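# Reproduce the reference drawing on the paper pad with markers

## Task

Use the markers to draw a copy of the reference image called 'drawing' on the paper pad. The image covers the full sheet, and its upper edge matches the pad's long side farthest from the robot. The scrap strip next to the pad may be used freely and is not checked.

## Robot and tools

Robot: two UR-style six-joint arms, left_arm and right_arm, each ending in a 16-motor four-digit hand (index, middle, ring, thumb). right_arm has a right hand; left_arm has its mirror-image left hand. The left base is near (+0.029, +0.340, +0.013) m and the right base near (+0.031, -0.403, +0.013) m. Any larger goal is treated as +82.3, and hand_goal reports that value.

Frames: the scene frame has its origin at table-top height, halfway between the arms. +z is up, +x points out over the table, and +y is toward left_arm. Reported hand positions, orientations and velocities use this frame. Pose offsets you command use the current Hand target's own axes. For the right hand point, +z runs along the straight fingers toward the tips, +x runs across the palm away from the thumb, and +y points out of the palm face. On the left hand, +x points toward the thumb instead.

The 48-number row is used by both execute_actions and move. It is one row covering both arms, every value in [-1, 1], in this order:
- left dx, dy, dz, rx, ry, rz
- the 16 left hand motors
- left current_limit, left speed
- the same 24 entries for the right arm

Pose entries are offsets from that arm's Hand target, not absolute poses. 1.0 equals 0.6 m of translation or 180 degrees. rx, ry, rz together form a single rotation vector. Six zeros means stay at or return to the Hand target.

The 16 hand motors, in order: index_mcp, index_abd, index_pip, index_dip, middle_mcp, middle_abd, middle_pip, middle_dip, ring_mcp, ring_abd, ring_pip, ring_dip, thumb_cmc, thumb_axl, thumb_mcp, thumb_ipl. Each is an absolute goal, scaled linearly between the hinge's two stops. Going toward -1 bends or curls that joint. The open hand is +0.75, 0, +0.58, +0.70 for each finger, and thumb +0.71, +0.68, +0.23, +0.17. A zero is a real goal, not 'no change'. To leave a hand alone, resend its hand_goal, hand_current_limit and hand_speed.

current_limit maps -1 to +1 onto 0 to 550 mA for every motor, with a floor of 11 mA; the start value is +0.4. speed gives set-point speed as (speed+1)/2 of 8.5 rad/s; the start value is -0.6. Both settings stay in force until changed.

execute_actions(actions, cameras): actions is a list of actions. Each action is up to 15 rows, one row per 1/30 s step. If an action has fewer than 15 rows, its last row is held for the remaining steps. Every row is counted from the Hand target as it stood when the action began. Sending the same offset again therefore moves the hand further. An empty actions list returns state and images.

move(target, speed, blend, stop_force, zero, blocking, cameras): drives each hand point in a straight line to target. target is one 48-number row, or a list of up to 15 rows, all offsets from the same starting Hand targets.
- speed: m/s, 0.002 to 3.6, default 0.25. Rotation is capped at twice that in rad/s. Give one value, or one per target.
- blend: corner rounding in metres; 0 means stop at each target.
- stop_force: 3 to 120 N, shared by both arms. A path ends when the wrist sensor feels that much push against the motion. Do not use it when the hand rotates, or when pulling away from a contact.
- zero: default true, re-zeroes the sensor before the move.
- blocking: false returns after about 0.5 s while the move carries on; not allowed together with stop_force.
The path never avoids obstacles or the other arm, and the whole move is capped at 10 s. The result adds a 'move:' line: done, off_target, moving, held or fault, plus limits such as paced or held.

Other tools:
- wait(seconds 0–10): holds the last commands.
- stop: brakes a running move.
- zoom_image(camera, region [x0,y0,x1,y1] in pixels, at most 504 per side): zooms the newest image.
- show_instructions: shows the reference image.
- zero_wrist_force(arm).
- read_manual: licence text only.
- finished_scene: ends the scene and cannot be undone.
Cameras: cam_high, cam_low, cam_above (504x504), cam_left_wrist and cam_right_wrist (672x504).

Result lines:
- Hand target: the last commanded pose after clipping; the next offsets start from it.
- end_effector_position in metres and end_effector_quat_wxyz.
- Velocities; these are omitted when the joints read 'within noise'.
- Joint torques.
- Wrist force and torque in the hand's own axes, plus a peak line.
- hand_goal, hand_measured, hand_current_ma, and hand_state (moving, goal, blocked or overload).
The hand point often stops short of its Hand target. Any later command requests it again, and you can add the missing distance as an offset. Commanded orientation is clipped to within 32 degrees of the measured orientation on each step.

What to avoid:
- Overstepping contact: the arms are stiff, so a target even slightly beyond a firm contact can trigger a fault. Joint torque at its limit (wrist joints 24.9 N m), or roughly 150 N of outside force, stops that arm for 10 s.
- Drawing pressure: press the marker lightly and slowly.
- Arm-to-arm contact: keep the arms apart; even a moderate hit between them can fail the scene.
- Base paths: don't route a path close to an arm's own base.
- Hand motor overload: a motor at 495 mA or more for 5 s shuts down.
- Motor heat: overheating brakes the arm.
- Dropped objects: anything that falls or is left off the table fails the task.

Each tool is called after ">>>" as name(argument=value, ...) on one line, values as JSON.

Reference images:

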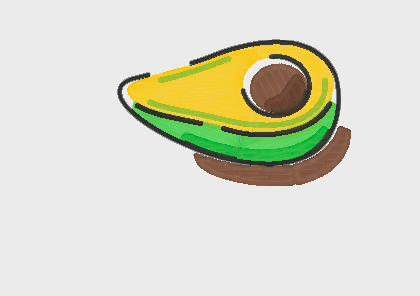

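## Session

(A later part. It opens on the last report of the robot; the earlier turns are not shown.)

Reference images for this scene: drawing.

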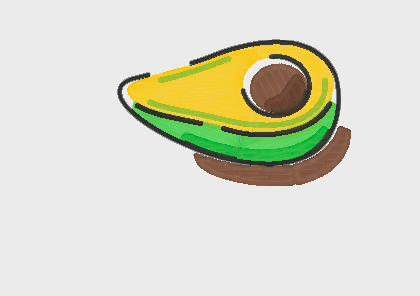

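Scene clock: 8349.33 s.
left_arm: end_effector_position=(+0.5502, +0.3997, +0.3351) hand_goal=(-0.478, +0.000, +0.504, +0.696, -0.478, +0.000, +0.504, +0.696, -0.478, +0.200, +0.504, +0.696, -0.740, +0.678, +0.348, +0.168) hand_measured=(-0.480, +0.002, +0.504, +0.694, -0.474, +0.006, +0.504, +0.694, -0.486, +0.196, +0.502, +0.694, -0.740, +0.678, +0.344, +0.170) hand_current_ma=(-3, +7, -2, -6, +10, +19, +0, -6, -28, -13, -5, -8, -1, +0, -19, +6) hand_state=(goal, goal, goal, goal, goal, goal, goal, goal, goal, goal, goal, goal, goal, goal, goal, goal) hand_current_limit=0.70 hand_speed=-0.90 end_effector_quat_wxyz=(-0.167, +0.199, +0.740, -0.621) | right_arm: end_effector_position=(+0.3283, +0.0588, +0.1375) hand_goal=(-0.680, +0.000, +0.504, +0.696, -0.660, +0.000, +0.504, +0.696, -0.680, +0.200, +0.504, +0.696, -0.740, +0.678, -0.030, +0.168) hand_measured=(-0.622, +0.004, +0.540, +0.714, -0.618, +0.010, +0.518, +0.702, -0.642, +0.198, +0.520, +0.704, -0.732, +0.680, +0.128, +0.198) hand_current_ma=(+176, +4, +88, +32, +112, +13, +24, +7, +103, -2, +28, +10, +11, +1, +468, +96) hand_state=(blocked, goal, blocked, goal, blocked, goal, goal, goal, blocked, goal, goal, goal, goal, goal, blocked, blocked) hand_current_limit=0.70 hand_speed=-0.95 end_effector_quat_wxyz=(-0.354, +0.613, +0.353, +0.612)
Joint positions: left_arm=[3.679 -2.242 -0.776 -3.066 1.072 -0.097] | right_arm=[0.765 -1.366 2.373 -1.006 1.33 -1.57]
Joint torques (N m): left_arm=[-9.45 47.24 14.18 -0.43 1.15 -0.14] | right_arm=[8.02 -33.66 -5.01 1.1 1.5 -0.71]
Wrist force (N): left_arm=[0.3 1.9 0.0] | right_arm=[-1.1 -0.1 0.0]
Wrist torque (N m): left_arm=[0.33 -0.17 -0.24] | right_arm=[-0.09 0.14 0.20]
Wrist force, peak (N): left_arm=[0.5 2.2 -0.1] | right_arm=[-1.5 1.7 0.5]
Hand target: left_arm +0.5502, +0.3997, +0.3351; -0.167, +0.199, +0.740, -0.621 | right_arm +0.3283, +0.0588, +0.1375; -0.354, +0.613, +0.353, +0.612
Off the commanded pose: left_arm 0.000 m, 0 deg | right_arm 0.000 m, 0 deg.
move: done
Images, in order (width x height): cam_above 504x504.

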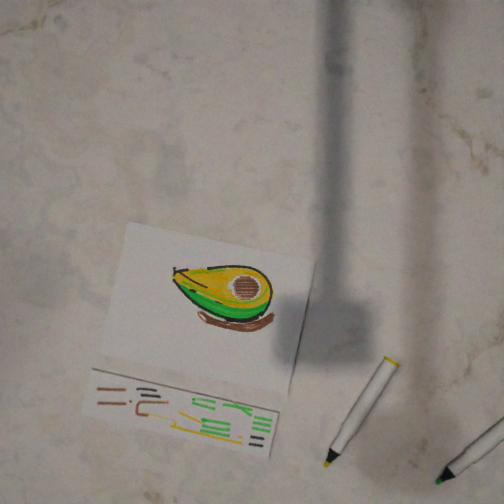

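>>> move(target=[[0,0,0,0,0,0,-0.479,0,0.504,0.696,-0.479,0,0.504,0.696,-0.479,0.2,0.504,0.696,-0.74,0.678,0.348,0.168,0.7,-0.9,-0.0765,0.36884,0.23083,0,0,0,-0.68,0,0.504,0.696,-0.66,0,0.504,0.696,-0.68,0.2,0.504,0.696,-0.74,0.678,-0.03,0.168,0.7,-0.95],[0,0,0,0,0,0,-0.479,0,0.504,0.696,-0.479,0,0.504,0.696,-0.479,0.2,0.504,0.696,-0.74,0.678,0.348,0.168,0.7,-0.9,-0.0843,0.36884,0.23083,0,0,0,-0.68,0,0.504,0.696,-0.66,0,0.504,0.696,-0.68,0.2,0.504,0.696,-0.74,0.678,-0.03,0.168,0.7,-0.95],[0,0,0,0,0,0,-0.479,0,0.504,0.696,-0.479,0,0.504,0.696,-0.479,0.2,0.504,0.696,-0.74,0.678,0.348,0.168,0.7,-0.9,-0.0843,0.37311,0.21115,0,0,0,-0.68,0,0.504,0.696,-0.66,0,0.504,0.696,-0.68,0.2,0.504,0.696,-0.74,0.678,-0.03,0.168,0.7,-0.95],[0,0,0,0,0,0,-0.479,0,0.504,0.696,-0.479,0,0.504,0.696,-0.479,0.2,0.504,0.696,-0.74,0.678,0.348,0.168,0.7,-0.9,-0.0843,0.38060,0.19607,0,0,0,-0.68,0,0.504,0.696,-0.66,0,0.504,0.696,-0.68,0.2,0.504,0.696,-0.74,0.678,-0.03,0.168,0.7,-0.95],[0,0,0,0,0,0,-0.479,0,0.504,0.696,-0.479,0,0.504,0.696,-0.479,0.2,0.504,0.696,-0.74,0.678,0.348,0.168,0.7,-0.9,-0.0843,0.39044,0.18179,0,0,0,-0.68,0,0.504,0.696,-0.66,0,0.504,0.696,-0.68,0.2,0.504,0.696,-0.74,0.678,-0.03,0.168,0.7,-0.95],[0,0,0,0,0,0,-0.479,0,0.504,0.696,-0.479,0,0.504,0.696,-0.479,0.2,0.504,0.696,-0.74,0.678,0.348,0.168,0.7,-0.9,-0.0843,0.40346,0.17213,0,0,0,-0.68,0,0.504,0.696,-0.66,0,0.504,0.696,-0.68,0.2,0.504,0.696,-0.74,0.678,-0.03,0.168,0.7,-0.95],[0,0,0,0,0,0,-0.479,0,0.504,0.696,-0.479,0,0.504,0.696,-0.479,0.2,0.504,0.696,-0.74,0.678,0.348,0.168,0.7,-0.9,-0.0843,0.41749,0.16458,0,0,0,-0.68,0,0.504,0.696,-0.66,0,0.504,0.696,-0.68,0.2,0.504,0.696,-0.74,0.678,-0.03,0.168,0.7,-0.95],[0,0,0,0,0,0,-0.479,0,0.504,0.696,-0.479,0,0.504,0.696,-0.479,0.2,0.504,0.696,-0.74,0.678,0.348,0.168,0.7,-0.9,-0.0765,0.41749,0.16458,0,0,0,-0.68,0,0.504,0.696,-0.66,0,0.504,0.696,-0.68,0.2,0.504,0.696,-0.74,0.678,-0.03,0.168,0.7,-0.95],[0,0,0,0,0,0,-0.479,0,0.504,0.696,-0.479,0,0.504,0.696,-0.479,0.2,0.504,0.696,-0.74,0.678,0.348,0.168,0.7,-0.9,-0.0765,0.36546,0.26047,0,0,0,-0.68,0,0.504,0.696,-0.66,0,0.504,0.696,-0.68,0.2,0.504,0.696,-0.74,0.678,-0.03,0.168,0.7,-0.95],[0,0,0,0,0,0,-0.479,0,0.504,0.696,-0.479,0,0.504,0.696,-0.479,0.2,0.504,0.696,-0.74,0.678,0.348,0.168,0.7,-0.9,-0.0843,0.36546,0.26047,0,0,0,-0.68,0,0.504,0.696,-0.66,0,0.504,0.696,-0.68,0.2,0.504,0.696,-0.74,0.678,-0.03,0.168,0.7,-0.95],[0,0,0,0,0,0,-0.479,0,0.504,0.696,-0.479,0,0.504,0.696,-0.479,0.2,0.504,0.696,-0.74,0.678,0.348,0.168,0.7,-0.9,-0.0843,0.36341,0.27385,0,0,0,-0.68,0,0.504,0.696,-0.66,0,0.504,0.696,-0.68,0.2,0.504,0.696,-0.74,0.678,-0.03,0.168,0.7,-0.95],[0,0,0,0,0,0,-0.479,0,0.504,0.696,-0.479,0,0.504,0.696,-0.479,0.2,0.504,0.696,-0.74,0.678,0.348,0.168,0.7,-0.9,-0.0843,0.36183,0.29089,0,0,0,-0.68,0,0.504,0.696,-0.66,0,0.504,0.696,-0.68,0.2,0.504,0.696,-0.74,0.678,-0.03,0.168,0.7,-0.95],[0,0,0,0,0,0,-0.479,0,0.504,0.696,-0.479,0,0.504,0.696,-0.479,0.2,0.504,0.696,-0.74,0.678,0.348,0.168,0.7,-0.9,-0.0843,0.36243,0.30426,0,0,0,-0.68,0,0.504,0.696,-0.66,0,0.504,0.696,-0.68,0.2,0.504,0.696,-0.74,0.678,-0.03,0.168,0.7,-0.95],[0,0,0,0,0,0,-0.479,0,0.504,0.696,-0.479,0,0.504,0.696,-0.479,0.2,0.504,0.696,-0.74,0.678,0.348,0.168,0.7,-0.9,-0.0843,0.36304,0.31763,0,0,0,-0.68,0,0.504,0.696,-0.66,0,0.504,0.696,-0.68,0.2,0.504,0.696,-0.74,0.678,-0.03,0.168,0.7,-0.95],[0,0,0,0,0,0,-0.479,0,0.504,0.696,-0.479,0,0.504,0.696,-0.479,0.2,0.504,0.696,-0.74,0.678,0.348,0.168,0.7,-0.9,-0.0765,0.36304,0.31763,0,0,0,-0.68,0,0.504,0.696,-0.66,0,0.504,0.696,-0.68,0.2,0.504,0.696,-0.74,0.678,-0.03,0.168,0.7,-0.95]], speed=[0.25,0.02,0.05,0.05,0.05,0.05,0.05,0.05,0.1,0.02,0.05,0.05,0.05,0.05,0.05], blend=[0,0,0.002,0.002,0.002,0.002,0,0.002,0,0,0.002,0.002,0.002,0,0])

>>> move(target=[0,0,0,0,0,0,-0.479,0,0.504,0.696,-0.479,0,0.504,0.696,-0.479,0.2,0.504,0.696,-0.74,0.678,0.348,0.168,0.7,-0.9,0.0765,-0.36304,-0.31763,0,0,0,-0.68,0,0.504,0.696,-0.66,0,0.504,0.696,-0.68,0.2,0.504,0.696,-0.74,0.678,-0.03,0.168,0.7,-0.95], speed=0.3, cameras=["cam_above"])

>>> zoom_image(camera="cam_above", region=[160, 240, 280, 330])

Scene clock: 8401.97 s.
left_arm: end_effector_position=(+0.5502, +0.3997, +0.3351) hand_goal=(-0.478, +0.000, +0.504, +0.696, -0.478, +0.000, +0.504, +0.696, -0.478, +0.200, +0.504, +0.696, -0.740, +0.678, +0.348, +0.168) hand_measured=(-0.480, +0.002, +0.504, +0.694, -0.474, +0.006, +0.504, +0.694, -0.486, +0.196, +0.502, +0.694, -0.740, +0.678, +0.344, +0.170) hand_current_ma=(-3, +7, -2, -6, +10, +19, +0, -6, -28, -13, -5, -8, -1, +0, -19, +6) hand_state=(goal, goal, goal, goal, goal, goal, goal, goal, goal, goal, goal, goal, goal, goal, goal, goal) hand_current_limit=0.70 hand_speed=-0.90 end_effector_quat_wxyz=(-0.167, +0.199, +0.740, -0.621) | right_arm: end_effector_position=(+0.6122, +0.1148, +0.0914) hand_goal=(-0.680, +0.000, +0.504, +0.696, -0.660, +0.000, +0.504, +0.696, -0.680, +0.200, +0.504, +0.696, -0.740, +0.678, -0.030, +0.168) hand_measured=(-0.622, +0.004, +0.540, +0.714, -0.618, +0.010, +0.518, +0.702, -0.642, +0.198, +0.520, +0.704, -0.732, +0.680, +0.128, +0.198) hand_current_ma=(+176, +5, +88, +32, +112, +13, +24, +7, +103, -2, +28, +10, +11, +1, +467, +96) hand_state=(blocked, goal, blocked, goal, blocked, goal, goal, goal, blocked, goal, goal, goal, goal, goal, blocked, blocked) hand_current_limit=0.70 hand_speed=-0.95 end_effector_quat_wxyz=(-0.354, +0.613, +0.353, +0.612)
Joint positions: left_arm=[3.679 -2.242 -0.776 -3.066 1.072 -0.097] | right_arm=[0.451 -0.91 1.769 -0.859 1.016 -1.57]
Joint torques (N m): left_arm=[-9.03 47.58 14.09 -0.49 0.94 -0.3] | right_arm=[7.35 -54.11 -21.06 1.04 1.44 -1.43]
Wrist force (N): left_arm=[0.3 1.9 0.1] | right_arm=[-1.0 0.0 -0.3]
Wrist torque (N m): left_arm=[0.32 -0.17 -0.24] | right_arm=[-0.04 0.14 0.16]
Wrist force, peak (N): left_arm=[0.4 2.2 -0.2] | right_arm=[-0.8 -1.7 -0.9]
Hand target: left_arm +0.5502, +0.3997, +0.3351; -0.167, +0.199, +0.740, -0.621 | right_arm +0.6122, +0.1148, +0.0915; -0.354, +0.613, +0.353, +0.612
Off the commanded pose: left_arm 0.000 m, 0 deg | right_arm 0.000 m, 0 deg.
move: done

Scene clock: 8403.57 s.
left_arm: end_effector_position=(+0.5502, +0.3997, +0.3351) hand_goal=(-0.478, +0.000, +0.504, +0.696, -0.478, +0.000, +0.504, +0.696, -0.478, +0.200, +0.504, +0.696, -0.740, +0.678, +0.348, +0.168) hand_measured=(-0.480, +0.002, +0.504, +0.694, -0.474, +0.006, +0.504, +0.694, -0.486, +0.196, +0.502, +0.694, -0.740, +0.678, +0.344, +0.170) hand_current_ma=(-3, +7, -2, -6, +10, +19, +0, -6, -28, -13, -5, -8, -1, +0, -19, +6) hand_state=(goal, goal, goal, goal, goal, goal, goal, goal, goal, goal, goal, goal, goal, goal, goal, goal) hand_current_limit=0.70 hand_speed=-0.90 end_effector_quat_wxyz=(-0.167, +0.199, +0.740, -0.621) | right_arm: end_effector_position=(+0.3283, +0.0588, +0.1375) hand_goal=(-0.680, +0.000, +0.504, +0.696, -0.660, +0.000, +0.504, +0.696, -0.680, +0.200, +0.504, +0.696, -0.740, +0.678, -0.030, +0.168) hand_measured=(-0.622, +0.004, +0.540, +0.714, -0.618, +0.010, +0.518, +0.702, -0.642, +0.198, +0.520, +0.704, -0.732, +0.680, +0.128, +0.198) hand_current_ma=(+176, +5, +88, +32, +112, +13, +24, +7, +103, -2, +28, +10, +11, +1, +467, +96) hand_state=(blocked, goal, blocked, goal, blocked, goal, goal, goal, blocked, goal, goal, goal, goal, goal, blocked, blocked) hand_current_limit=0.70 hand_speed=-0.95 end_effector_quat_wxyz=(-0.354, +0.613, +0.353, +0.612)
Joint positions: left_arm=[3.679 -2.242 -0.776 -3.066 1.072 -0.097] | right_arm=[0.765 -1.366 2.373 -1.006 1.33 -1.57]
Joint torques (N m): left_arm=[-9.47 48.2 13.84 -0.3 1.11 -0.33] | right_arm=[7.45 -33.55 -5.51 1.11 1.15 1.79]
Wrist force (N): left_arm=[0.4 1.8 -0.1] | right_arm=[-1.0 -0.1 0.0]
Wrist torque (N m): left_arm=[0.32 -0.19 -0.22] | right_arm=[-0.09 0.12 0.21]
Wrist force, peak (N): left_arm=[0.4 2.2 -0.1] | right_arm=[-0.8 -1.3 -1.2]
Hand target: left_arm +0.5502, +0.3997, +0.3351; -0.167, +0.199, +0.740, -0.621 | right_arm +0.3283, +0.0588, +0.1375; -0.354, +0.613, +0.353, +0.612
Off the commanded pose: left_arm 0.000 m, 0 deg | right_arm 0.000 m, 0 deg.
move: done
Images, in order (width x height): cam_above 504x504.

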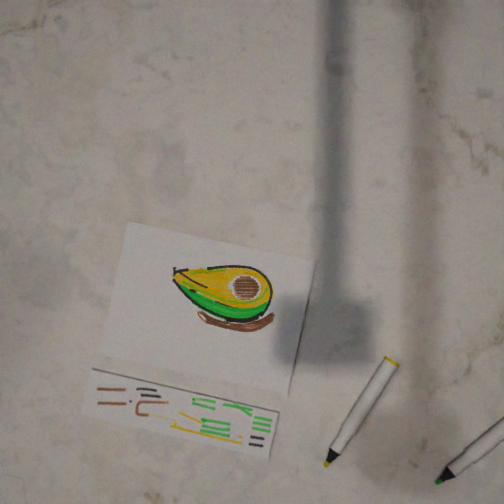

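Scaled by 4.200 from the camera's 504x504 image, which has a finer 720x720 frame.

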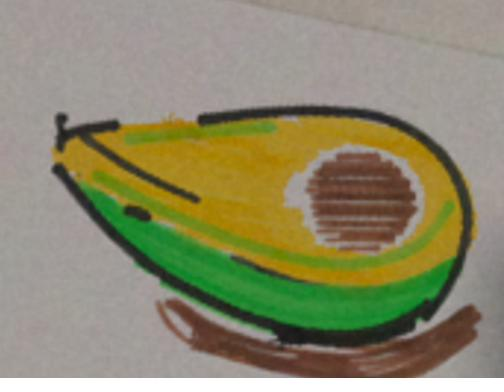

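>>> move(target=[[0,0,0,0,0,0,-0.479,0,0.504,0.696,-0.479,0,0.504,0.696,-0.479,0.2,0.504,0.696,-0.74,0.678,0.348,0.168,0.7,-0.9,-0.0765,0.37114,0.21928,0,0,0,-0.68,0,0.504,0.696,-0.66,0,0.504,0.696,-0.68,0.2,0.504,0.696,-0.74,0.678,-0.03,0.168,0.7,-0.95],[0,0,0,0,0,0,-0.479,0,0.504,0.696,-0.479,0,0.504,0.696,-0.479,0.2,0.504,0.696,-0.74,0.678,0.348,0.168,0.7,-0.9,-0.0845,0.37114,0.21928,0,0,0,-0.68,0,0.504,0.696,-0.66,0,0.504,0.696,-0.68,0.2,0.504,0.696,-0.74,0.678,-0.03,0.168,0.7,-0.95],[0,0,0,0,0,0,-0.479,0,0.504,0.696,-0.479,0,0.504,0.696,-0.479,0.2,0.504,0.696,-0.74,0.678,0.348,0.168,0.7,-0.9,-0.0845,0.37311,0.21115,0,0,0,-0.68,0,0.504,0.696,-0.66,0,0.504,0.696,-0.68,0.2,0.504,0.696,-0.74,0.678,-0.03,0.168,0.7,-0.95],[0,0,0,0,0,0,-0.479,0,0.504,0.696,-0.479,0,0.504,0.696,-0.479,0.2,0.504,0.696,-0.74,0.678,0.348,0.168,0.7,-0.9,-0.0845,0.38060,0.19607,0,0,0,-0.68,0,0.504,0.696,-0.66,0,0.504,0.696,-0.68,0.2,0.504,0.696,-0.74,0.678,-0.03,0.168,0.7,-0.95],[0,0,0,0,0,0,-0.479,0,0.504,0.696,-0.479,0,0.504,0.696,-0.479,0.2,0.504,0.696,-0.74,0.678,0.348,0.168,0.7,-0.9,-0.0845,0.39044,0.18179,0,0,0,-0.68,0,0.504,0.696,-0.66,0,0.504,0.696,-0.68,0.2,0.504,0.696,-0.74,0.678,-0.03,0.168,0.7,-0.95],[0,0,0,0,0,0,-0.479,0,0.504,0.696,-0.479,0,0.504,0.696,-0.479,0.2,0.504,0.696,-0.74,0.678,0.348,0.168,0.7,-0.9,-0.0845,0.40346,0.17213,0,0,0,-0.68,0,0.504,0.696,-0.66,0,0.504,0.696,-0.68,0.2,0.504,0.696,-0.74,0.678,-0.03,0.168,0.7,-0.95],[0,0,0,0,0,0,-0.479,0,0.504,0.696,-0.479,0,0.504,0.696,-0.479,0.2,0.504,0.696,-0.74,0.678,0.348,0.168,0.7,-0.9,-0.0845,0.41749,0.16458,0,0,0,-0.68,0,0.504,0.696,-0.66,0,0.504,0.696,-0.68,0.2,0.504,0.696,-0.74,0.678,-0.03,0.168,0.7,-0.95],[0,0,0,0,0,0,-0.479,0,0.504,0.696,-0.479,0,0.504,0.696,-0.479,0.2,0.504,0.696,-0.74,0.678,0.348,0.168,0.7,-0.9,-0.0765,0.41749,0.16458,0,0,0,-0.68,0,0.504,0.696,-0.66,0,0.504,0.696,-0.68,0.2,0.504,0.696,-0.74,0.678,-0.03,0.168,0.7,-0.95],[0,0,0,0,0,0,-0.479,0,0.504,0.696,-0.479,0,0.504,0.696,-0.479,0.2,0.504,0.696,-0.74,0.678,0.348,0.168,0.7,-0.9,0,0,0,0,0,0,-0.68,0,0.504,0.696,-0.66,0,0.504,0.696,-0.68,0.2,0.504,0.696,-0.74,0.678,-0.03,0.168,0.7,-0.95]], speed=[0.25,0.02,0.05,0.05,0.05,0.05,0.05,0.05,0.3], blend=[0,0,0.002,0.002,0.002,0.002,0,0.002,0], cameras=["cam_above"])

>>> zoom_image(camera="cam_above", region=[160, 240, 280, 330])

Scene clock: 8433.63 s.
left_arm: end_effector_position=(+0.5502, +0.3997, +0.3351) hand_goal=(-0.478, +0.000, +0.504, +0.696, -0.478, +0.000, +0.504, +0.696, -0.478, +0.200, +0.504, +0.696, -0.740, +0.678, +0.348, +0.168) hand_measured=(-0.480, +0.002, +0.504, +0.694, -0.474, +0.006, +0.504, +0.694, -0.486, +0.196, +0.502, +0.694, -0.740, +0.678, +0.344, +0.170) hand_current_ma=(-3, +7, -2, -6, +10, +19, +0, -6, -28, -13, -5, -8, -1, +0, -19, +6) hand_state=(goal, goal, goal, goal, goal, goal, goal, goal, goal, goal, goal, goal, goal, goal, goal, goal) hand_current_limit=0.70 hand_speed=-0.90 end_effector_quat_wxyz=(-0.167, +0.199, +0.740, -0.621) | right_arm: end_effector_position=(+0.3283, +0.0588, +0.1375) hand_goal=(-0.680, +0.000, +0.504, +0.696, -0.660, +0.000, +0.504, +0.696, -0.680, +0.200, +0.504, +0.696, -0.740, +0.678, -0.030, +0.168) hand_measured=(-0.622, +0.004, +0.540, +0.714, -0.618, +0.010, +0.518, +0.702, -0.642, +0.198, +0.520, +0.704, -0.732, +0.680, +0.128, +0.198) hand_current_ma=(+176, +5, +88, +32, +112, +13, +24, +7, +103, -2, +28, +10, +11, +1, +467, +96) hand_state=(blocked, goal, blocked, goal, blocked, goal, goal, goal, blocked, goal, goal, goal, goal, goal, blocked, blocked) hand_current_limit=0.70 hand_speed=-0.95 end_effector_quat_wxyz=(-0.354, +0.613, +0.353, +0.612)
Joint positions: left_arm=[3.679 -2.242 -0.776 -3.066 1.072 -0.097] | right_arm=[0.765 -1.367 2.373 -1.006 1.33 -1.57]
Joint torques (N m): left_arm=[-9.81 47.48 13.9 -0.19 0.96 -0.42] | right_arm=[6.4 -33.58 -20.37 1.02 1.73 -1.54]
Wrist force (N): left_arm=[0.4 1.9 -0.1] | right_arm=[-0.7 -0.2 -0.3]
Wrist torque (N m): left_arm=[0.34 -0.18 -0.23] | right_arm=[-0.08 0.10 0.19]
Wrist force, peak (N): left_arm=[0.3 2.2 0.0] | right_arm=[-0.9 -1.6 -1.3]
Hand target: left_arm +0.5502, +0.3997, +0.3351; -0.167, +0.199, +0.740, -0.621 | right_arm +0.3283, +0.0588, +0.1375; -0.354, +0.613, +0.353, +0.612
Off the commanded pose: left_arm 0.000 m, 0 deg | right_arm 0.000 m, 0 deg.
move: done
Images, in order (width x height): cam_above 504x504.

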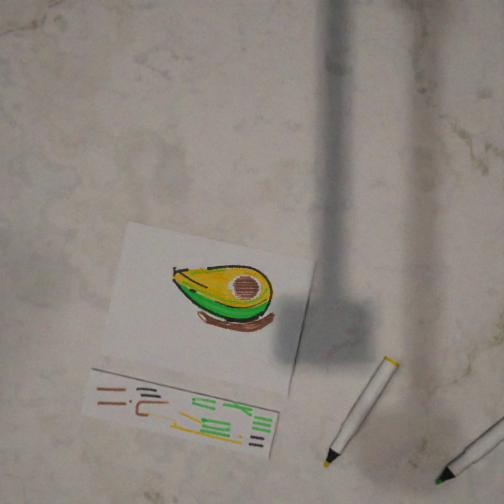

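Scaled by 4.200 from the camera's 504x504 image, which has a finer 720x720 frame.

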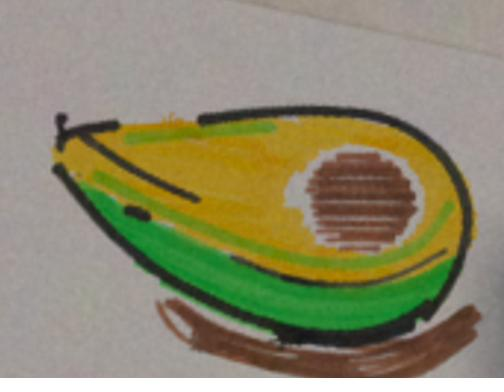

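>>> move(target=[[0,0,0,0,0,0,-0.479,0,0.504,0.696,-0.479,0,0.504,0.696,-0.479,0.2,0.504,0.696,-0.74,0.678,0.348,0.168,0.7,-0.9,-0.0765,0.36776,0.24014,0,0,0,-0.68,0,0.504,0.696,-0.66,0,0.504,0.696,-0.68,0.2,0.504,0.696,-0.74,0.678,-0.03,0.168,0.7,-0.95],[0,0,0,0,0,0,-0.479,0,0.504,0.696,-0.479,0,0.504,0.696,-0.479,0.2,0.504,0.696,-0.74,0.678,0.348,0.168,0.7,-0.9,-0.0847,0.36776,0.24014,0,0,0,-0.68,0,0.504,0.696,-0.66,0,0.504,0.696,-0.68,0.2,0.504,0.696,-0.74,0.678,-0.03,0.168,0.7,-0.95],[0,0,0,0,0,0,-0.479,0,0.504,0.696,-0.479,0,0.504,0.696,-0.479,0.2,0.504,0.696,-0.74,0.678,0.348,0.168,0.7,-0.9,-0.0847,0.36955,0.22755,0,0,0,-0.68,0,0.504,0.696,-0.66,0,0.504,0.696,-0.68,0.2,0.504,0.696,-0.74,0.678,-0.03,0.168,0.7,-0.95],[0,0,0,0,0,0,-0.479,0,0.504,0.696,-0.479,0,0.504,0.696,-0.479,0.2,0.504,0.696,-0.74,0.678,0.348,0.168,0.7,-0.9,-0.0847,0.37311,0.21115,0,0,0,-0.68,0,0.504,0.696,-0.66,0,0.504,0.696,-0.68,0.2,0.504,0.696,-0.74,0.678,-0.03,0.168,0.7,-0.95],[0,0,0,0,0,0,-0.479,0,0.504,0.696,-0.479,0,0.504,0.696,-0.479,0.2,0.504,0.696,-0.74,0.678,0.348,0.168,0.7,-0.9,-0.0847,0.38060,0.19607,0,0,0,-0.68,0,0.504,0.696,-0.66,0,0.504,0.696,-0.68,0.2,0.504,0.696,-0.74,0.678,-0.03,0.168,0.7,-0.95],[0,0,0,0,0,0,-0.479,0,0.504,0.696,-0.479,0,0.504,0.696,-0.479,0.2,0.504,0.696,-0.74,0.678,0.348,0.168,0.7,-0.9,-0.0847,0.39044,0.18179,0,0,0,-0.68,0,0.504,0.696,-0.66,0,0.504,0.696,-0.68,0.2,0.504,0.696,-0.74,0.678,-0.03,0.168,0.7,-0.95],[0,0,0,0,0,0,-0.479,0,0.504,0.696,-0.479,0,0.504,0.696,-0.479,0.2,0.504,0.696,-0.74,0.678,0.348,0.168,0.7,-0.9,-0.0847,0.40346,0.17213,0,0,0,-0.68,0,0.504,0.696,-0.66,0,0.504,0.696,-0.68,0.2,0.504,0.696,-0.74,0.678,-0.03,0.168,0.7,-0.95],[0,0,0,0,0,0,-0.479,0,0.504,0.696,-0.479,0,0.504,0.696,-0.479,0.2,0.504,0.696,-0.74,0.678,0.348,0.168,0.7,-0.9,-0.0847,0.41749,0.16458,0,0,0,-0.68,0,0.504,0.696,-0.66,0,0.504,0.696,-0.68,0.2,0.504,0.696,-0.74,0.678,-0.03,0.168,0.7,-0.95],[0,0,0,0,0,0,-0.479,0,0.504,0.696,-0.479,0,0.504,0.696,-0.479,0.2,0.504,0.696,-0.74,0.678,0.348,0.168,0.7,-0.9,-0.0765,0.41749,0.16458,0,0,0,-0.68,0,0.504,0.696,-0.66,0,0.504,0.696,-0.68,0.2,0.504,0.696,-0.74,0.678,-0.03,0.168,0.7,-0.95],[0,0,0,0,0,0,-0.479,0,0.504,0.696,-0.479,0,0.504,0.696,-0.479,0.2,0.504,0.696,-0.74,0.678,0.348,0.168,0.7,-0.9,-0.0765,0.36546,0.26047,0,0,0,-0.68,0,0.504,0.696,-0.66,0,0.504,0.696,-0.68,0.2,0.504,0.696,-0.74,0.678,-0.03,0.168,0.7,-0.95],[0,0,0,0,0,0,-0.479,0,0.504,0.696,-0.479,0,0.504,0.696,-0.479,0.2,0.504,0.696,-0.74,0.678,0.348,0.168,0.7,-0.9,-0.0847,0.36546,0.26047,0,0,0,-0.68,0,0.504,0.696,-0.66,0,0.504,0.696,-0.68,0.2,0.504,0.696,-0.74,0.678,-0.03,0.168,0.7,-0.95],[0,0,0,0,0,0,-0.479,0,0.504,0.696,-0.479,0,0.504,0.696,-0.479,0.2,0.504,0.696,-0.74,0.678,0.348,0.168,0.7,-0.9,-0.0847,0.36325,0.27555,0,0,0,-0.68,0,0.504,0.696,-0.66,0,0.504,0.696,-0.68,0.2,0.504,0.696,-0.74,0.678,-0.03,0.168,0.7,-0.95],[0,0,0,0,0,0,-0.479,0,0.504,0.696,-0.479,0,0.504,0.696,-0.479,0.2,0.504,0.696,-0.74,0.678,0.348,0.168,0.7,-0.9,-0.0847,0.36164,0.29522,0,0,0,-0.68,0,0.504,0.696,-0.66,0,0.504,0.696,-0.68,0.2,0.504,0.696,-0.74,0.678,-0.03,0.168,0.7,-0.95],[0,0,0,0,0,0,-0.479,0,0.504,0.696,-0.479,0,0.504,0.696,-0.479,0.2,0.504,0.696,-0.74,0.678,0.348,0.168,0.7,-0.9,-0.0847,0.36304,0.31763,0,0,0,-0.68,0,0.504,0.696,-0.66,0,0.504,0.696,-0.68,0.2,0.504,0.696,-0.74,0.678,-0.03,0.168,0.7,-0.95],[0,0,0,0,0,0,-0.479,0,0.504,0.696,-0.479,0,0.504,0.696,-0.479,0.2,0.504,0.696,-0.74,0.678,0.348,0.168,0.7,-0.9,-0.0765,0.36304,0.31763,0,0,0,-0.68,0,0.504,0.696,-0.66,0,0.504,0.696,-0.68,0.2,0.504,0.696,-0.74,0.678,-0.03,0.168,0.7,-0.95]], speed=[0.25,0.02,0.05,0.05,0.05,0.05,0.05,0.05,0.05,0.1,0.02,0.05,0.05,0.05,0.05], blend=[0,0,0.002,0.002,0.002,0.002,0.002,0,0.002,0,0,0.002,0.002,0,0])

>>> move(target=[0,0,0,0,0,0,-0.479,0,0.504,0.696,-0.479,0,0.504,0.696,-0.479,0.2,0.504,0.696,-0.74,0.678,0.348,0.168,0.7,-0.9,0.0765,-0.36304,-0.31763,0,0,0,-0.68,0,0.504,0.696,-0.66,0,0.504,0.696,-0.68,0.2,0.504,0.696,-0.74,0.678,-0.03,0.168,0.7,-0.95], speed=0.3, cameras=["cam_above"])

>>> zoom_image(camera="cam_above", region=[160, 240, 280, 330])

Scene clock: 8487.13 s.
left_arm: end_effector_position=(+0.5502, +0.3997, +0.3351) hand_goal=(-0.478, +0.000, +0.504, +0.696, -0.478, +0.000, +0.504, +0.696, -0.478, +0.200, +0.504, +0.696, -0.740, +0.678, +0.348, +0.168) hand_measured=(-0.480, +0.002, +0.504, +0.694, -0.474, +0.006, +0.504, +0.694, -0.486, +0.196, +0.502, +0.694, -0.740, +0.678, +0.344, +0.170) hand_current_ma=(-3, +7, -2, -6, +10, +19, +0, -6, -28, -13, -5, -8, -1, +0, -19, +6) hand_state=(goal, goal, goal, goal, goal, goal, goal, goal, goal, goal, goal, goal, goal, goal, goal, goal) hand_current_limit=0.70 hand_speed=-0.90 end_effector_quat_wxyz=(-0.167, +0.199, +0.740, -0.621) | right_arm: end_effector_position=(+0.6122, +0.1148, +0.0914) hand_goal=(-0.680, +0.000, +0.504, +0.696, -0.660, +0.000, +0.504, +0.696, -0.680, +0.200, +0.504, +0.696, -0.740, +0.678, -0.030, +0.168) hand_measured=(-0.622, +0.004, +0.540, +0.714, -0.618, +0.010, +0.518, +0.702, -0.642, +0.198, +0.520, +0.704, -0.732, +0.680, +0.128, +0.198) hand_current_ma=(+176, +5, +88, +32, +112, +13, +24, +7, +103, -2, +28, +10, +11, +1, +467, +96) hand_state=(blocked, goal, blocked, goal, blocked, goal, goal, goal, blocked, goal, goal, goal, goal, goal, blocked, blocked) hand_current_limit=0.70 hand_speed=-0.95 end_effector_quat_wxyz=(-0.354, +0.613, +0.353, +0.612)
Joint positions: left_arm=[3.679 -2.242 -0.776 -3.066 1.072 -0.097] | right_arm=[0.451 -0.91 1.769 -0.859 1.016 -1.57]
Joint torques (N m): left_arm=[-9.61 48.23 14.72 -0.12 0.95 -0.48] | right_arm=[7.33 -53.05 -21.1 1.26 1.53 -1.33]
Wrist force (N): left_arm=[0.2 2.0 -0.2] | right_arm=[-1.1 0.2 -0.1]
Wrist torque (N m): left_arm=[0.35 -0.16 -0.25] | right_arm=[-0.03 0.16 0.15]
Wrist force, peak (N): left_arm=[0.4 2.2 0.0] | right_arm=[-1.3 1.5 0.5]
Hand target: left_arm +0.5502, +0.3997, +0.3351; -0.167, +0.199, +0.740, -0.621 | right_arm +0.6122, +0.1148, +0.0915; -0.354, +0.613, +0.353, +0.612
Off the commanded pose: left_arm 0.000 m, 0 deg | right_arm 0.000 m, 0 deg.
move: done

Scene clock: 8488.73 s.
left_arm: end_effector_position=(+0.5502, +0.3997, +0.3351) hand_goal=(-0.478, +0.000, +0.504, +0.696, -0.478, +0.000, +0.504, +0.696, -0.478, +0.200, +0.504, +0.696, -0.740, +0.678, +0.348, +0.168) hand_measured=(-0.480, +0.002, +0.504, +0.694, -0.474, +0.006, +0.504, +0.694, -0.486, +0.196, +0.502, +0.694, -0.740, +0.678, +0.344, +0.170) hand_current_ma=(-3, +7, -2, -6, +10, +19, +0, -6, -28, -13, -5, -8, -1, +0, -19, +6) hand_state=(goal, goal, goal, goal, goal, goal, goal, goal, goal, goal, goal, goal, goal, goal, goal, goal) hand_current_limit=0.70 hand_speed=-0.90 end_effector_quat_wxyz=(-0.167, +0.199, +0.740, -0.621) | right_arm: end_effector_position=(+0.3283, +0.0588, +0.1375) hand_goal=(-0.680, +0.000, +0.504, +0.696, -0.660, +0.000, +0.504, +0.696, -0.680, +0.200, +0.504, +0.696, -0.740, +0.678, -0.030, +0.168) hand_measured=(-0.622, +0.004, +0.540, +0.714, -0.618, +0.010, +0.518, +0.702, -0.642, +0.198, +0.520, +0.704, -0.732, +0.680, +0.128, +0.198) hand_current_ma=(+176, +5, +88, +32, +112, +13, +24, +7, +103, -2, +28, +10, +11, +1, +467, +96) hand_state=(blocked, goal, blocked, goal, blocked, goal, goal, goal, blocked, goal, goal, goal, goal, goal, blocked, blocked) hand_current_limit=0.70 hand_speed=-0.95 end_effector_quat_wxyz=(-0.354, +0.613, +0.353, +0.612)
Joint positions: left_arm=[3.679 -2.242 -0.776 -3.066 1.072 -0.097] | right_arm=[0.765 -1.366 2.373 -1.006 1.33 -1.57]
Joint torques (N m): left_arm=[-9.86 48.51 14.15 0.02 0.99 -0.43] | right_arm=[7.29 -31.87 -4.05 1.06 1.73 1.59]
Wrist force (N): left_arm=[0.4 2.0 -0.1] | right_arm=[-1.2 -0.2 -0.2]
Wrist torque (N m): left_arm=[0.34 -0.19 -0.23] | right_arm=[-0.09 0.15 0.19]
Wrist force, peak (N): left_arm=[0.4 2.1 -0.1] | right_arm=[-1.4 1.1 0.8]
Hand target: left_arm +0.5502, +0.3997, +0.3351; -0.167, +0.199, +0.740, -0.621 | right_arm +0.3283, +0.0588, +0.1375; -0.354, +0.613, +0.353, +0.612
Off the commanded pose: left_arm 0.000 m, 0 deg | right_arm 0.000 m, 0 deg.
move: done
Images, in order (width x height): cam_above 504x504.

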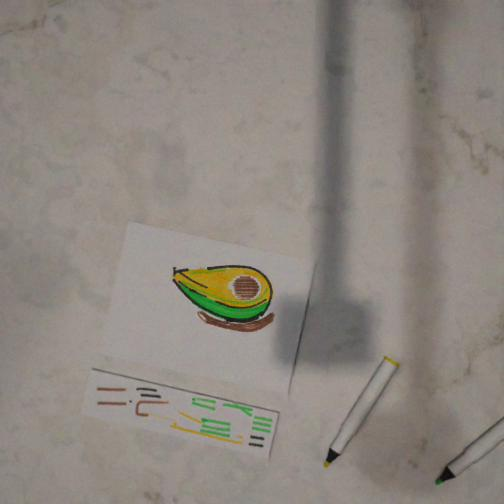

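Scaled by 4.200 from the camera's 504x504 image, which has a finer 720x720 frame.

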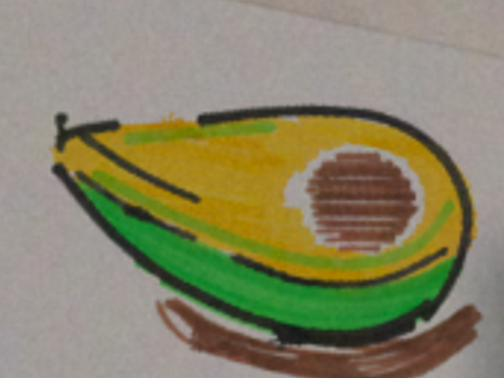

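>>> move(target=[[0,0,0,0,0,0,-0.479,0,0.504,0.696,-0.479,0,0.504,0.696,-0.479,0.2,0.504,0.696,-0.74,0.678,0.348,0.168,0.7,-0.9,-0.0765,0.39550,0.20110,0,0,0,-0.68,0,0.504,0.696,-0.66,0,0.504,0.696,-0.68,0.2,0.504,0.696,-0.74,0.678,-0.03,0.168,0.7,-0.95],[0,0,0,0,0,0,-0.479,0,0.504,0.696,-0.479,0,0.504,0.696,-0.479,0.2,0.504,0.696,-0.74,0.678,0.348,0.168,0.7,-0.9,-0.0847,0.39550,0.20110,0,0,0,-0.68,0,0.504,0.696,-0.66,0,0.504,0.696,-0.68,0.2,0.504,0.696,-0.74,0.678,-0.03,0.168,0.7,-0.95],[0,0,0,0,0,0,-0.479,0,0.504,0.696,-0.479,0,0.504,0.696,-0.479,0.2,0.504,0.696,-0.74,0.678,0.348,0.168,0.7,-0.9,-0.0847,0.40343,0.18971,0,0,0,-0.68,0,0.504,0.696,-0.66,0,0.504,0.696,-0.68,0.2,0.504,0.696,-0.74,0.678,-0.03,0.168,0.7,-0.95],[0,0,0,0,0,0,-0.479,0,0.504,0.696,-0.479,0,0.504,0.696,-0.479,0.2,0.504,0.696,-0.74,0.678,0.348,0.168,0.7,-0.9,-0.0847,0.41323,0.18424,0,0,0,-0.68,0,0.504,0.696,-0.66,0,0.504,0.696,-0.68,0.2,0.504,0.696,-0.74,0.678,-0.03,0.168,0.7,-0.95],[0,0,0,0,0,0,-0.479,0,0.504,0.696,-0.479,0,0.504,0.696,-0.479,0.2,0.504,0.696,-0.74,0.678,0.348,0.168,0.7,-0.9,-0.0847,0.42557,0.18403,0,0,0,-0.68,0,0.504,0.696,-0.66,0,0.504,0.696,-0.68,0.2,0.504,0.696,-0.74,0.678,-0.03,0.168,0.7,-0.95],[0,0,0,0,0,0,-0.479,0,0.504,0.696,-0.479,0,0.504,0.696,-0.479,0.2,0.504,0.696,-0.74,0.678,0.348,0.168,0.7,-0.9,-0.0847,0.43543,0.19089,0,0,0,-0.68,0,0.504,0.696,-0.66,0,0.504,0.696,-0.68,0.2,0.504,0.696,-0.74,0.678,-0.03,0.168,0.7,-0.95],[0,0,0,0,0,0,-0.479,0,0.504,0.696,-0.479,0,0.504,0.696,-0.479,0.2,0.504,0.696,-0.74,0.678,0.348,0.168,0.7,-0.9,-0.0847,0.44072,0.20585,0,0,0,-0.68,0,0.504,0.696,-0.66,0,0.504,0.696,-0.68,0.2,0.504,0.696,-0.74,0.678,-0.03,0.168,0.7,-0.95],[0,0,0,0,0,0,-0.479,0,0.504,0.696,-0.479,0,0.504,0.696,-0.479,0.2,0.504,0.696,-0.74,0.678,0.348,0.168,0.7,-0.9,-0.0847,0.43772,0.22327,0,0,0,-0.68,0,0.504,0.696,-0.66,0,0.504,0.696,-0.68,0.2,0.504,0.696,-0.74,0.678,-0.03,0.168,0.7,-0.95],[0,0,0,0,0,0,-0.479,0,0.504,0.696,-0.479,0,0.504,0.696,-0.479,0.2,0.504,0.696,-0.74,0.678,0.348,0.168,0.7,-0.9,-0.0765,0.43772,0.22327,0,0,0,-0.68,0,0.504,0.696,-0.66,0,0.504,0.696,-0.68,0.2,0.504,0.696,-0.74,0.678,-0.03,0.168,0.7,-0.95],[0,0,0,0,0,0,-0.479,0,0.504,0.696,-0.479,0,0.504,0.696,-0.479,0.2,0.504,0.696,-0.74,0.678,0.348,0.168,0.7,-0.9,-0.0765,0.39550,0.20110,0,0,0,-0.68,0,0.504,0.696,-0.66,0,0.504,0.696,-0.68,0.2,0.504,0.696,-0.74,0.678,-0.03,0.168,0.7,-0.95],[0,0,0,0,0,0,-0.479,0,0.504,0.696,-0.479,0,0.504,0.696,-0.479,0.2,0.504,0.696,-0.74,0.678,0.348,0.168,0.7,-0.9,-0.0847,0.39550,0.20110,0,0,0,-0.68,0,0.504,0.696,-0.66,0,0.504,0.696,-0.68,0.2,0.504,0.696,-0.74,0.678,-0.03,0.168,0.7,-0.95],[0,0,0,0,0,0,-0.479,0,0.504,0.696,-0.479,0,0.504,0.696,-0.479,0.2,0.504,0.696,-0.74,0.678,0.348,0.168,0.7,-0.9,-0.0847,0.39328,0.21619,0,0,0,-0.68,0,0.504,0.696,-0.66,0,0.504,0.696,-0.68,0.2,0.504,0.696,-0.74,0.678,-0.03,0.168,0.7,-0.95],[0,0,0,0,0,0,-0.479,0,0.504,0.696,-0.479,0,0.504,0.696,-0.479,0.2,0.504,0.696,-0.74,0.678,0.348,0.168,0.7,-0.9,-0.0847,0.39743,0.22813,0,0,0,-0.68,0,0.504,0.696,-0.66,0,0.504,0.696,-0.68,0.2,0.504,0.696,-0.74,0.678,-0.03,0.168,0.7,-0.95],[0,0,0,0,0,0,-0.479,0,0.504,0.696,-0.479,0,0.504,0.696,-0.479,0.2,0.504,0.696,-0.74,0.678,0.348,0.168,0.7,-0.9,-0.0847,0.40454,0.23667,0,0,0,-0.68,0,0.504,0.696,-0.66,0,0.504,0.696,-0.68,0.2,0.504,0.696,-0.74,0.678,-0.03,0.168,0.7,-0.95],[0,0,0,0,0,0,-0.479,0,0.504,0.696,-0.479,0,0.504,0.696,-0.479,0.2,0.504,0.696,-0.74,0.678,0.348,0.168,0.7,-0.9,-0.0765,0.40454,0.23667,0,0,0,-0.68,0,0.504,0.696,-0.66,0,0.504,0.696,-0.68,0.2,0.504,0.696,-0.74,0.678,-0.03,0.168,0.7,-0.95]], speed=[0.25,0.02,0.05,0.05,0.05,0.05,0.05,0.05,0.05,0.1,0.02,0.05,0.05,0.05,0.05], blend=[0,0,0.002,0.002,0.002,0.002,0.002,0,0.002,0,0,0.002,0.002,0,0])

>>> move(target=[0,0,0,0,0,0,-0.479,0,0.504,0.696,-0.479,0,0.504,0.696,-0.479,0.2,0.504,0.696,-0.74,0.678,0.348,0.168,0.7,-0.9,0.0765,-0.40454,-0.23667,0,0,0,-0.68,0,0.504,0.696,-0.66,0,0.504,0.696,-0.68,0.2,0.504,0.696,-0.74,0.678,-0.03,0.168,0.7,-0.95], speed=0.3, cameras=["cam_above"])

>>> zoom_image(camera="cam_above", region=[160, 240, 280, 330])

Scene clock: 8538.30 s.
left_arm: end_effector_position=(+0.5502, +0.3997, +0.3351) hand_goal=(-0.478, +0.000, +0.504, +0.696, -0.478, +0.000, +0.504, +0.696, -0.478, +0.200, +0.504, +0.696, -0.740, +0.678, +0.348, +0.168) hand_measured=(-0.480, +0.002, +0.504, +0.694, -0.474, +0.006, +0.504, +0.694, -0.486, +0.196, +0.502, +0.694, -0.740, +0.678, +0.344, +0.170) hand_current_ma=(-3, +7, -2, -6, +10, +19, +0, -6, -28, -13, -5, -8, -1, +0, -19, +6) hand_state=(goal, goal, goal, goal, goal, goal, goal, goal, goal, goal, goal, goal, goal, goal, goal, goal) hand_current_limit=0.70 hand_speed=-0.90 end_effector_quat_wxyz=(-0.167, +0.199, +0.740, -0.621) | right_arm: end_effector_position=(+0.6095, +0.0602, +0.0913) hand_goal=(-0.680, +0.000, +0.504, +0.696, -0.660, +0.000, +0.504, +0.696, -0.680, +0.200, +0.504, +0.696, -0.740, +0.678, -0.030, +0.168) hand_measured=(-0.622, +0.004, +0.540, +0.714, -0.618, +0.010, +0.518, +0.702, -0.642, +0.198, +0.520, +0.704, -0.732, +0.680, +0.128, +0.198) hand_current_ma=(+176, +5, +88, +32, +112, +13, +24, +7, +103, -2, +28, +10, +11, +1, +468, +96) hand_state=(blocked, goal, blocked, goal, blocked, goal, goal, goal, blocked, goal, goal, goal, goal, goal, blocked, blocked) hand_current_limit=0.70 hand_speed=-0.95 end_effector_quat_wxyz=(-0.354, +0.613, +0.353, +0.612)
Joint positions: left_arm=[3.679 -2.242 -0.776 -3.066 1.072 -0.097] | right_arm=[0.355 -0.969 1.888 -0.919 0.92 -1.57]
Joint torques (N m): left_arm=[-9.55 48.25 14.38 0.11 0.78 -0.62] | right_arm=[6.71 -50.01 -20.58 1.63 1.3 -0.9]
Wrist force (N): left_arm=[0.4 1.9 -0.1] | right_arm=[-1.1 0.0 -0.2]
Wrist torque (N m): left_arm=[0.33 -0.20 -0.23] | right_arm=[-0.06 0.14 0.17]
Wrist force, peak (N): left_arm=[0.3 2.2 -0.2] | right_arm=[-1.3 1.3 0.5]
Hand target: left_arm +0.5502, +0.3997, +0.3351; -0.167, +0.199, +0.740, -0.621 | right_arm +0.6095, +0.0602, +0.0914; -0.354, +0.613, +0.353, +0.612
Off the commanded pose: left_arm 0.000 m, 0 deg | right_arm 0.000 m, 0 deg.
move: done

Scene clock: 8539.93 s.
left_arm: end_effector_position=(+0.5502, +0.3997, +0.3351) hand_goal=(-0.478, +0.000, +0.504, +0.696, -0.478, +0.000, +0.504, +0.696, -0.478, +0.200, +0.504, +0.696, -0.740, +0.678, +0.348, +0.168) hand_measured=(-0.480, +0.002, +0.504, +0.694, -0.474, +0.006, +0.504, +0.694, -0.486, +0.196, +0.502, +0.694, -0.740, +0.678, +0.344, +0.170) hand_current_ma=(-3, +7, -2, -6, +10, +19, +0, -6, -28, -13, -5, -8, -1, +0, -19, +6) hand_state=(goal, goal, goal, goal, goal, goal, goal, goal, goal, goal, goal, goal, goal, goal, goal, goal) hand_current_limit=0.70 hand_speed=-0.90 end_effector_quat_wxyz=(-0.167, +0.199, +0.740, -0.621) | right_arm: end_effector_position=(+0.3283, +0.0588, +0.1375) hand_goal=(-0.680, +0.000, +0.504, +0.696, -0.660, +0.000, +0.504, +0.696, -0.680, +0.200, +0.504, +0.696, -0.740, +0.678, -0.030, +0.168) hand_measured=(-0.622, +0.004, +0.540, +0.714, -0.618, +0.010, +0.518, +0.702, -0.642, +0.198, +0.520, +0.704, -0.732, +0.680, +0.128, +0.198) hand_current_ma=(+176, +5, +88, +32, +112, +13, +24, +7, +103, -2, +28, +10, +11, +1, +468, +96) hand_state=(blocked, goal, blocked, goal, blocked, goal, goal, goal, blocked, goal, goal, goal, goal, goal, blocked, blocked) hand_current_limit=0.70 hand_speed=-0.95 end_effector_quat_wxyz=(-0.354, +0.613, +0.353, +0.612)
Joint positions: left_arm=[3.679 -2.242 -0.776 -3.066 1.072 -0.097] | right_arm=[0.765 -1.366 2.373 -1.006 1.33 -1.57]
Joint torques (N m): left_arm=[-10.14 48.73 13.92 0.14 0.79 -0.61] | right_arm=[6.67 -33.51 -5.15 0.98 1.54 -0.88]
Wrist force (N): left_arm=[0.1 1.8 0.0] | right_arm=[-1.2 -0.1 -0.3]
Wrist torque (N m): left_arm=[0.31 -0.14 -0.25] | right_arm=[-0.06 0.17 0.18]
Wrist force, peak (N): left_arm=[0.4 2.1 -0.1] | right_arm=[-1.6 1.4 0.8]
Hand target: left_arm +0.5502, +0.3997, +0.3351; -0.167, +0.199, +0.740, -0.621 | right_arm +0.3283, +0.0588, +0.1375; -0.354, +0.613, +0.353, +0.612
Off the commanded pose: left_arm 0.000 m, 0 deg | right_arm 0.000 m, 0 deg.
move: done
Images, in order (width x height): cam_above 504x504.

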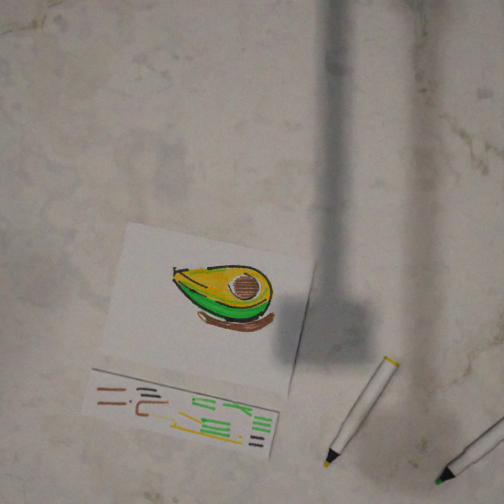

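Scaled by 4.200 from the camera's 504x504 image, which has a finer 720x720 frame.

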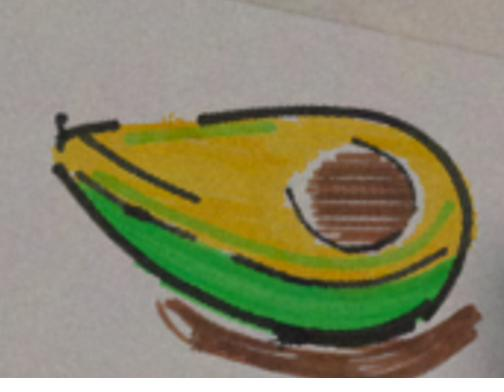

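>>> move(target=[[0,0,0,0,0,0,-0.479,0,0.504,0.696,-0.479,0,0.504,0.696,-0.479,0.2,0.504,0.696,-0.74,0.678,0.348,0.168,0.7,-0.9,-0.0765,0.36001,0.32628,0,0,0,-0.68,0,0.504,0.696,-0.66,0,0.504,0.696,-0.68,0.2,0.504,0.696,-0.74,0.678,-0.03,0.168,0.7,-0.95],[0,0,0,0,0,0,-0.479,0,0.504,0.696,-0.479,0,0.504,0.696,-0.479,0.2,0.504,0.696,-0.74,0.678,0.348,0.168,0.7,-0.9,-0.0848,0.36001,0.32628,0,0,0,-0.68,0,0.504,0.696,-0.66,0,0.504,0.696,-0.68,0.2,0.504,0.696,-0.74,0.678,-0.03,0.168,0.7,-0.95],[0,0,0,0,0,0,-0.479,0,0.504,0.696,-0.479,0,0.504,0.696,-0.479,0.2,0.504,0.696,-0.74,0.678,0.348,0.168,0.7,-0.9,-0.0848,0.36476,0.33285,0,0,0,-0.68,0,0.504,0.696,-0.66,0,0.504,0.696,-0.68,0.2,0.504,0.696,-0.74,0.678,-0.03,0.168,0.7,-0.95],[0,0,0,0,0,0,-0.479,0,0.504,0.696,-0.479,0,0.504,0.696,-0.479,0.2,0.504,0.696,-0.74,0.678,0.348,0.168,0.7,-0.9,-0.0848,0.37089,0.33295,0,0,0,-0.68,0,0.504,0.696,-0.66,0,0.504,0.696,-0.68,0.2,0.504,0.696,-0.74,0.678,-0.03,0.168,0.7,-0.95],[0,0,0,0,0,0,-0.479,0,0.504,0.696,-0.479,0,0.504,0.696,-0.479,0.2,0.504,0.696,-0.74,0.678,0.348,0.168,0.7,-0.9,-0.0765,0.37089,0.33295,0,0,0,-0.68,0,0.504,0.696,-0.66,0,0.504,0.696,-0.68,0.2,0.504,0.696,-0.74,0.678,-0.03,0.168,0.7,-0.95],[0,0,0,0,0,0,-0.479,0,0.504,0.696,-0.479,0,0.504,0.696,-0.479,0.2,0.504,0.696,-0.74,0.678,0.348,0.168,0.7,-0.9,-0.0765,0.36183,0.29089,0,0,0,-0.68,0,0.504,0.696,-0.66,0,0.504,0.696,-0.68,0.2,0.504,0.696,-0.74,0.678,-0.03,0.168,0.7,-0.95],[0,0,0,0,0,0,-0.479,0,0.504,0.696,-0.479,0,0.504,0.696,-0.479,0.2,0.504,0.696,-0.74,0.678,0.348,0.168,0.7,-0.9,-0.0848,0.36183,0.29089,0,0,0,-0.68,0,0.504,0.696,-0.66,0,0.504,0.696,-0.68,0.2,0.504,0.696,-0.74,0.678,-0.03,0.168,0.7,-0.95],[0,0,0,0,0,0,-0.479,0,0.504,0.696,-0.479,0,0.504,0.696,-0.479,0.2,0.504,0.696,-0.74,0.678,0.348,0.168,0.7,-0.9,-0.0848,0.36243,0.30426,0,0,0,-0.68,0,0.504,0.696,-0.66,0,0.504,0.696,-0.68,0.2,0.504,0.696,-0.74,0.678,-0.03,0.168,0.7,-0.95],[0,0,0,0,0,0,-0.479,0,0.504,0.696,-0.479,0,0.504,0.696,-0.479,0.2,0.504,0.696,-0.74,0.678,0.348,0.168,0.7,-0.9,-0.0848,0.36304,0.31763,0,0,0,-0.68,0,0.504,0.696,-0.66,0,0.504,0.696,-0.68,0.2,0.504,0.696,-0.74,0.678,-0.03,0.168,0.7,-0.95],[0,0,0,0,0,0,-0.479,0,0.504,0.696,-0.479,0,0.504,0.696,-0.479,0.2,0.504,0.696,-0.74,0.678,0.348,0.168,0.7,-0.9,-0.0765,0.36304,0.31763,0,0,0,-0.68,0,0.504,0.696,-0.66,0,0.504,0.696,-0.68,0.2,0.504,0.696,-0.74,0.678,-0.03,0.168,0.7,-0.95],[0,0,0,0,0,0,-0.479,0,0.504,0.696,-0.479,0,0.504,0.696,-0.479,0.2,0.504,0.696,-0.74,0.678,0.348,0.168,0.7,-0.9,0,0,0,0,0,0,-0.68,0,0.504,0.696,-0.66,0,0.504,0.696,-0.68,0.2,0.504,0.696,-0.74,0.678,-0.03,0.168,0.7,-0.95]], speed=[0.25,0.02,0.05,0.05,0.05,0.1,0.02,0.05,0.05,0.05,0.3], blend=[0,0,0.001,0,0.002,0,0,0.002,0,0.002,0], cameras=["cam_above"])

>>> zoom_image(camera="cam_above", region=[160, 240, 280, 330])

Scene clock: 8592.33 s.
left_arm: end_effector_position=(+0.5502, +0.3997, +0.3351) hand_goal=(-0.478, +0.000, +0.504, +0.696, -0.478, +0.000, +0.504, +0.696, -0.478, +0.200, +0.504, +0.696, -0.740, +0.678, +0.348, +0.168) hand_measured=(-0.480, +0.002, +0.504, +0.694, -0.474, +0.006, +0.504, +0.694, -0.486, +0.196, +0.502, +0.694, -0.740, +0.678, +0.344, +0.170) hand_current_ma=(-3, +7, -2, -6, +10, +19, +0, -6, -28, -13, -5, -8, -1, +0, -19, +6) hand_state=(goal, goal, goal, goal, goal, goal, goal, goal, goal, goal, goal, goal, goal, goal, goal, goal) hand_current_limit=0.70 hand_speed=-0.90 end_effector_quat_wxyz=(-0.167, +0.199, +0.740, -0.621) | right_arm: end_effector_position=(+0.3283, +0.0588, +0.1375) hand_goal=(-0.680, +0.000, +0.504, +0.696, -0.660, +0.000, +0.504, +0.696, -0.680, +0.200, +0.504, +0.696, -0.740, +0.678, -0.030, +0.168) hand_measured=(-0.622, +0.004, +0.540, +0.714, -0.618, +0.010, +0.518, +0.702, -0.642, +0.198, +0.520, +0.704, -0.732, +0.680, +0.128, +0.198) hand_current_ma=(+176, +5, +88, +32, +112, +13, +24, +7, +103, -2, +28, +10, +11, +1, +468, +96) hand_state=(blocked, goal, blocked, goal, blocked, goal, goal, goal, blocked, goal, goal, goal, goal, goal, blocked, blocked) hand_current_limit=0.70 hand_speed=-0.95 end_effector_quat_wxyz=(-0.354, +0.613, +0.353, +0.612)
Joint positions: left_arm=[3.679 -2.242 -0.776 -3.066 1.072 -0.097] | right_arm=[0.765 -1.366 2.373 -1.006 1.33 -1.57]
Joint torques (N m): left_arm=[-9.55 49.07 13.26 0.23 0.71 -0.79] | right_arm=[6.64 -32.51 -4.5 1.01 1.34 1.56]
Wrist force (N): left_arm=[0.5 2.2 0.0] | right_arm=[-1.2 -0.3 -0.1]
Wrist torque (N m): left_arm=[0.36 -0.20 -0.23] | right_arm=[-0.11 0.15 0.20]
Wrist force, peak (N): left_arm=[0.4 2.2 -0.1] | right_arm=[-0.8 -1.5 -1.2]
Hand target: left_arm +0.5502, +0.3997, +0.3351; -0.167, +0.199, +0.740, -0.621 | right_arm +0.3283, +0.0588, +0.1375; -0.354, +0.613, +0.353, +0.612
Off the commanded pose: left_arm 0.000 m, 0 deg | right_arm 0.000 m, 0 deg.
move: done
Images, in order (width x height): cam_above 504x504.

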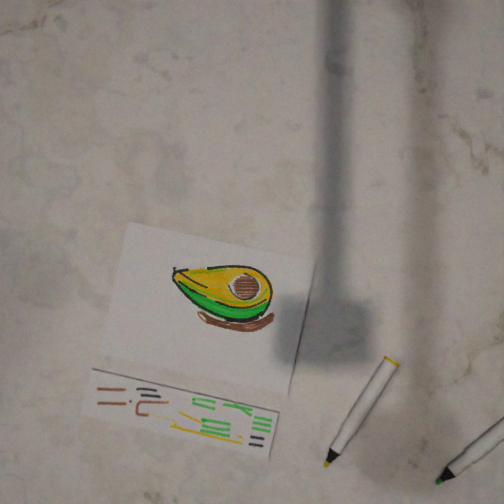

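Scaled by 4.200 from the camera's 504x504 image, which has a finer 720x720 frame.

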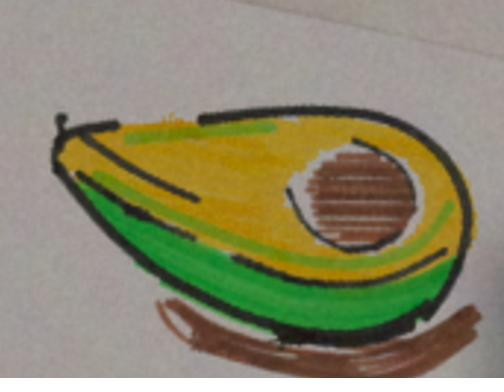

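>>> zoom_image(camera="cam_above", region=[85, 365, 285, 465])

>>> zoom_image(camera="cam_above", region=[165, 258, 225, 303])

>>> zoom_image(camera="cam_above", region=[215, 258, 281, 335])

>>> show_instructions()

Scaled by 2.520 from the camera's 504x504 image, which has a finer 720x720 frame.

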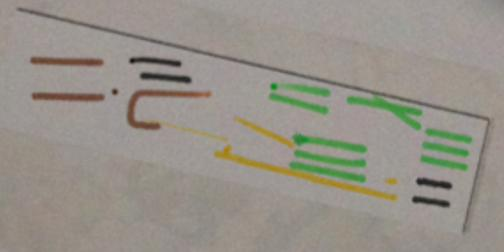

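Scaled by 8.400 from the camera's 504x504 image, which has a finer 720x720 frame.

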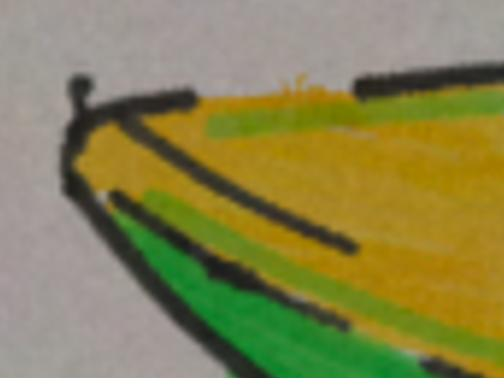

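Scaled by 6.545 from the camera's 504x504 image, which has a finer 720x720 frame.

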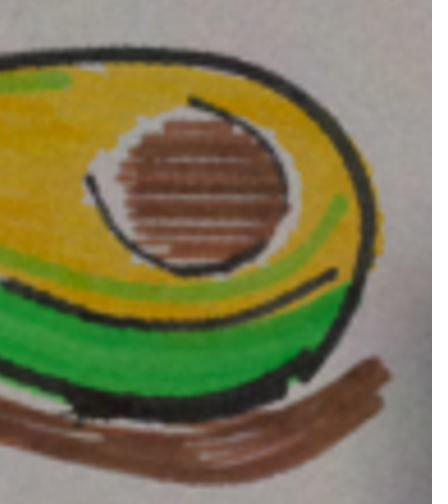

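Reference images for this scene: drawing.

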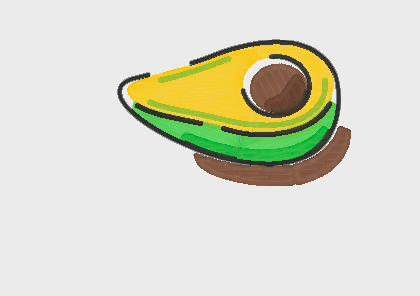

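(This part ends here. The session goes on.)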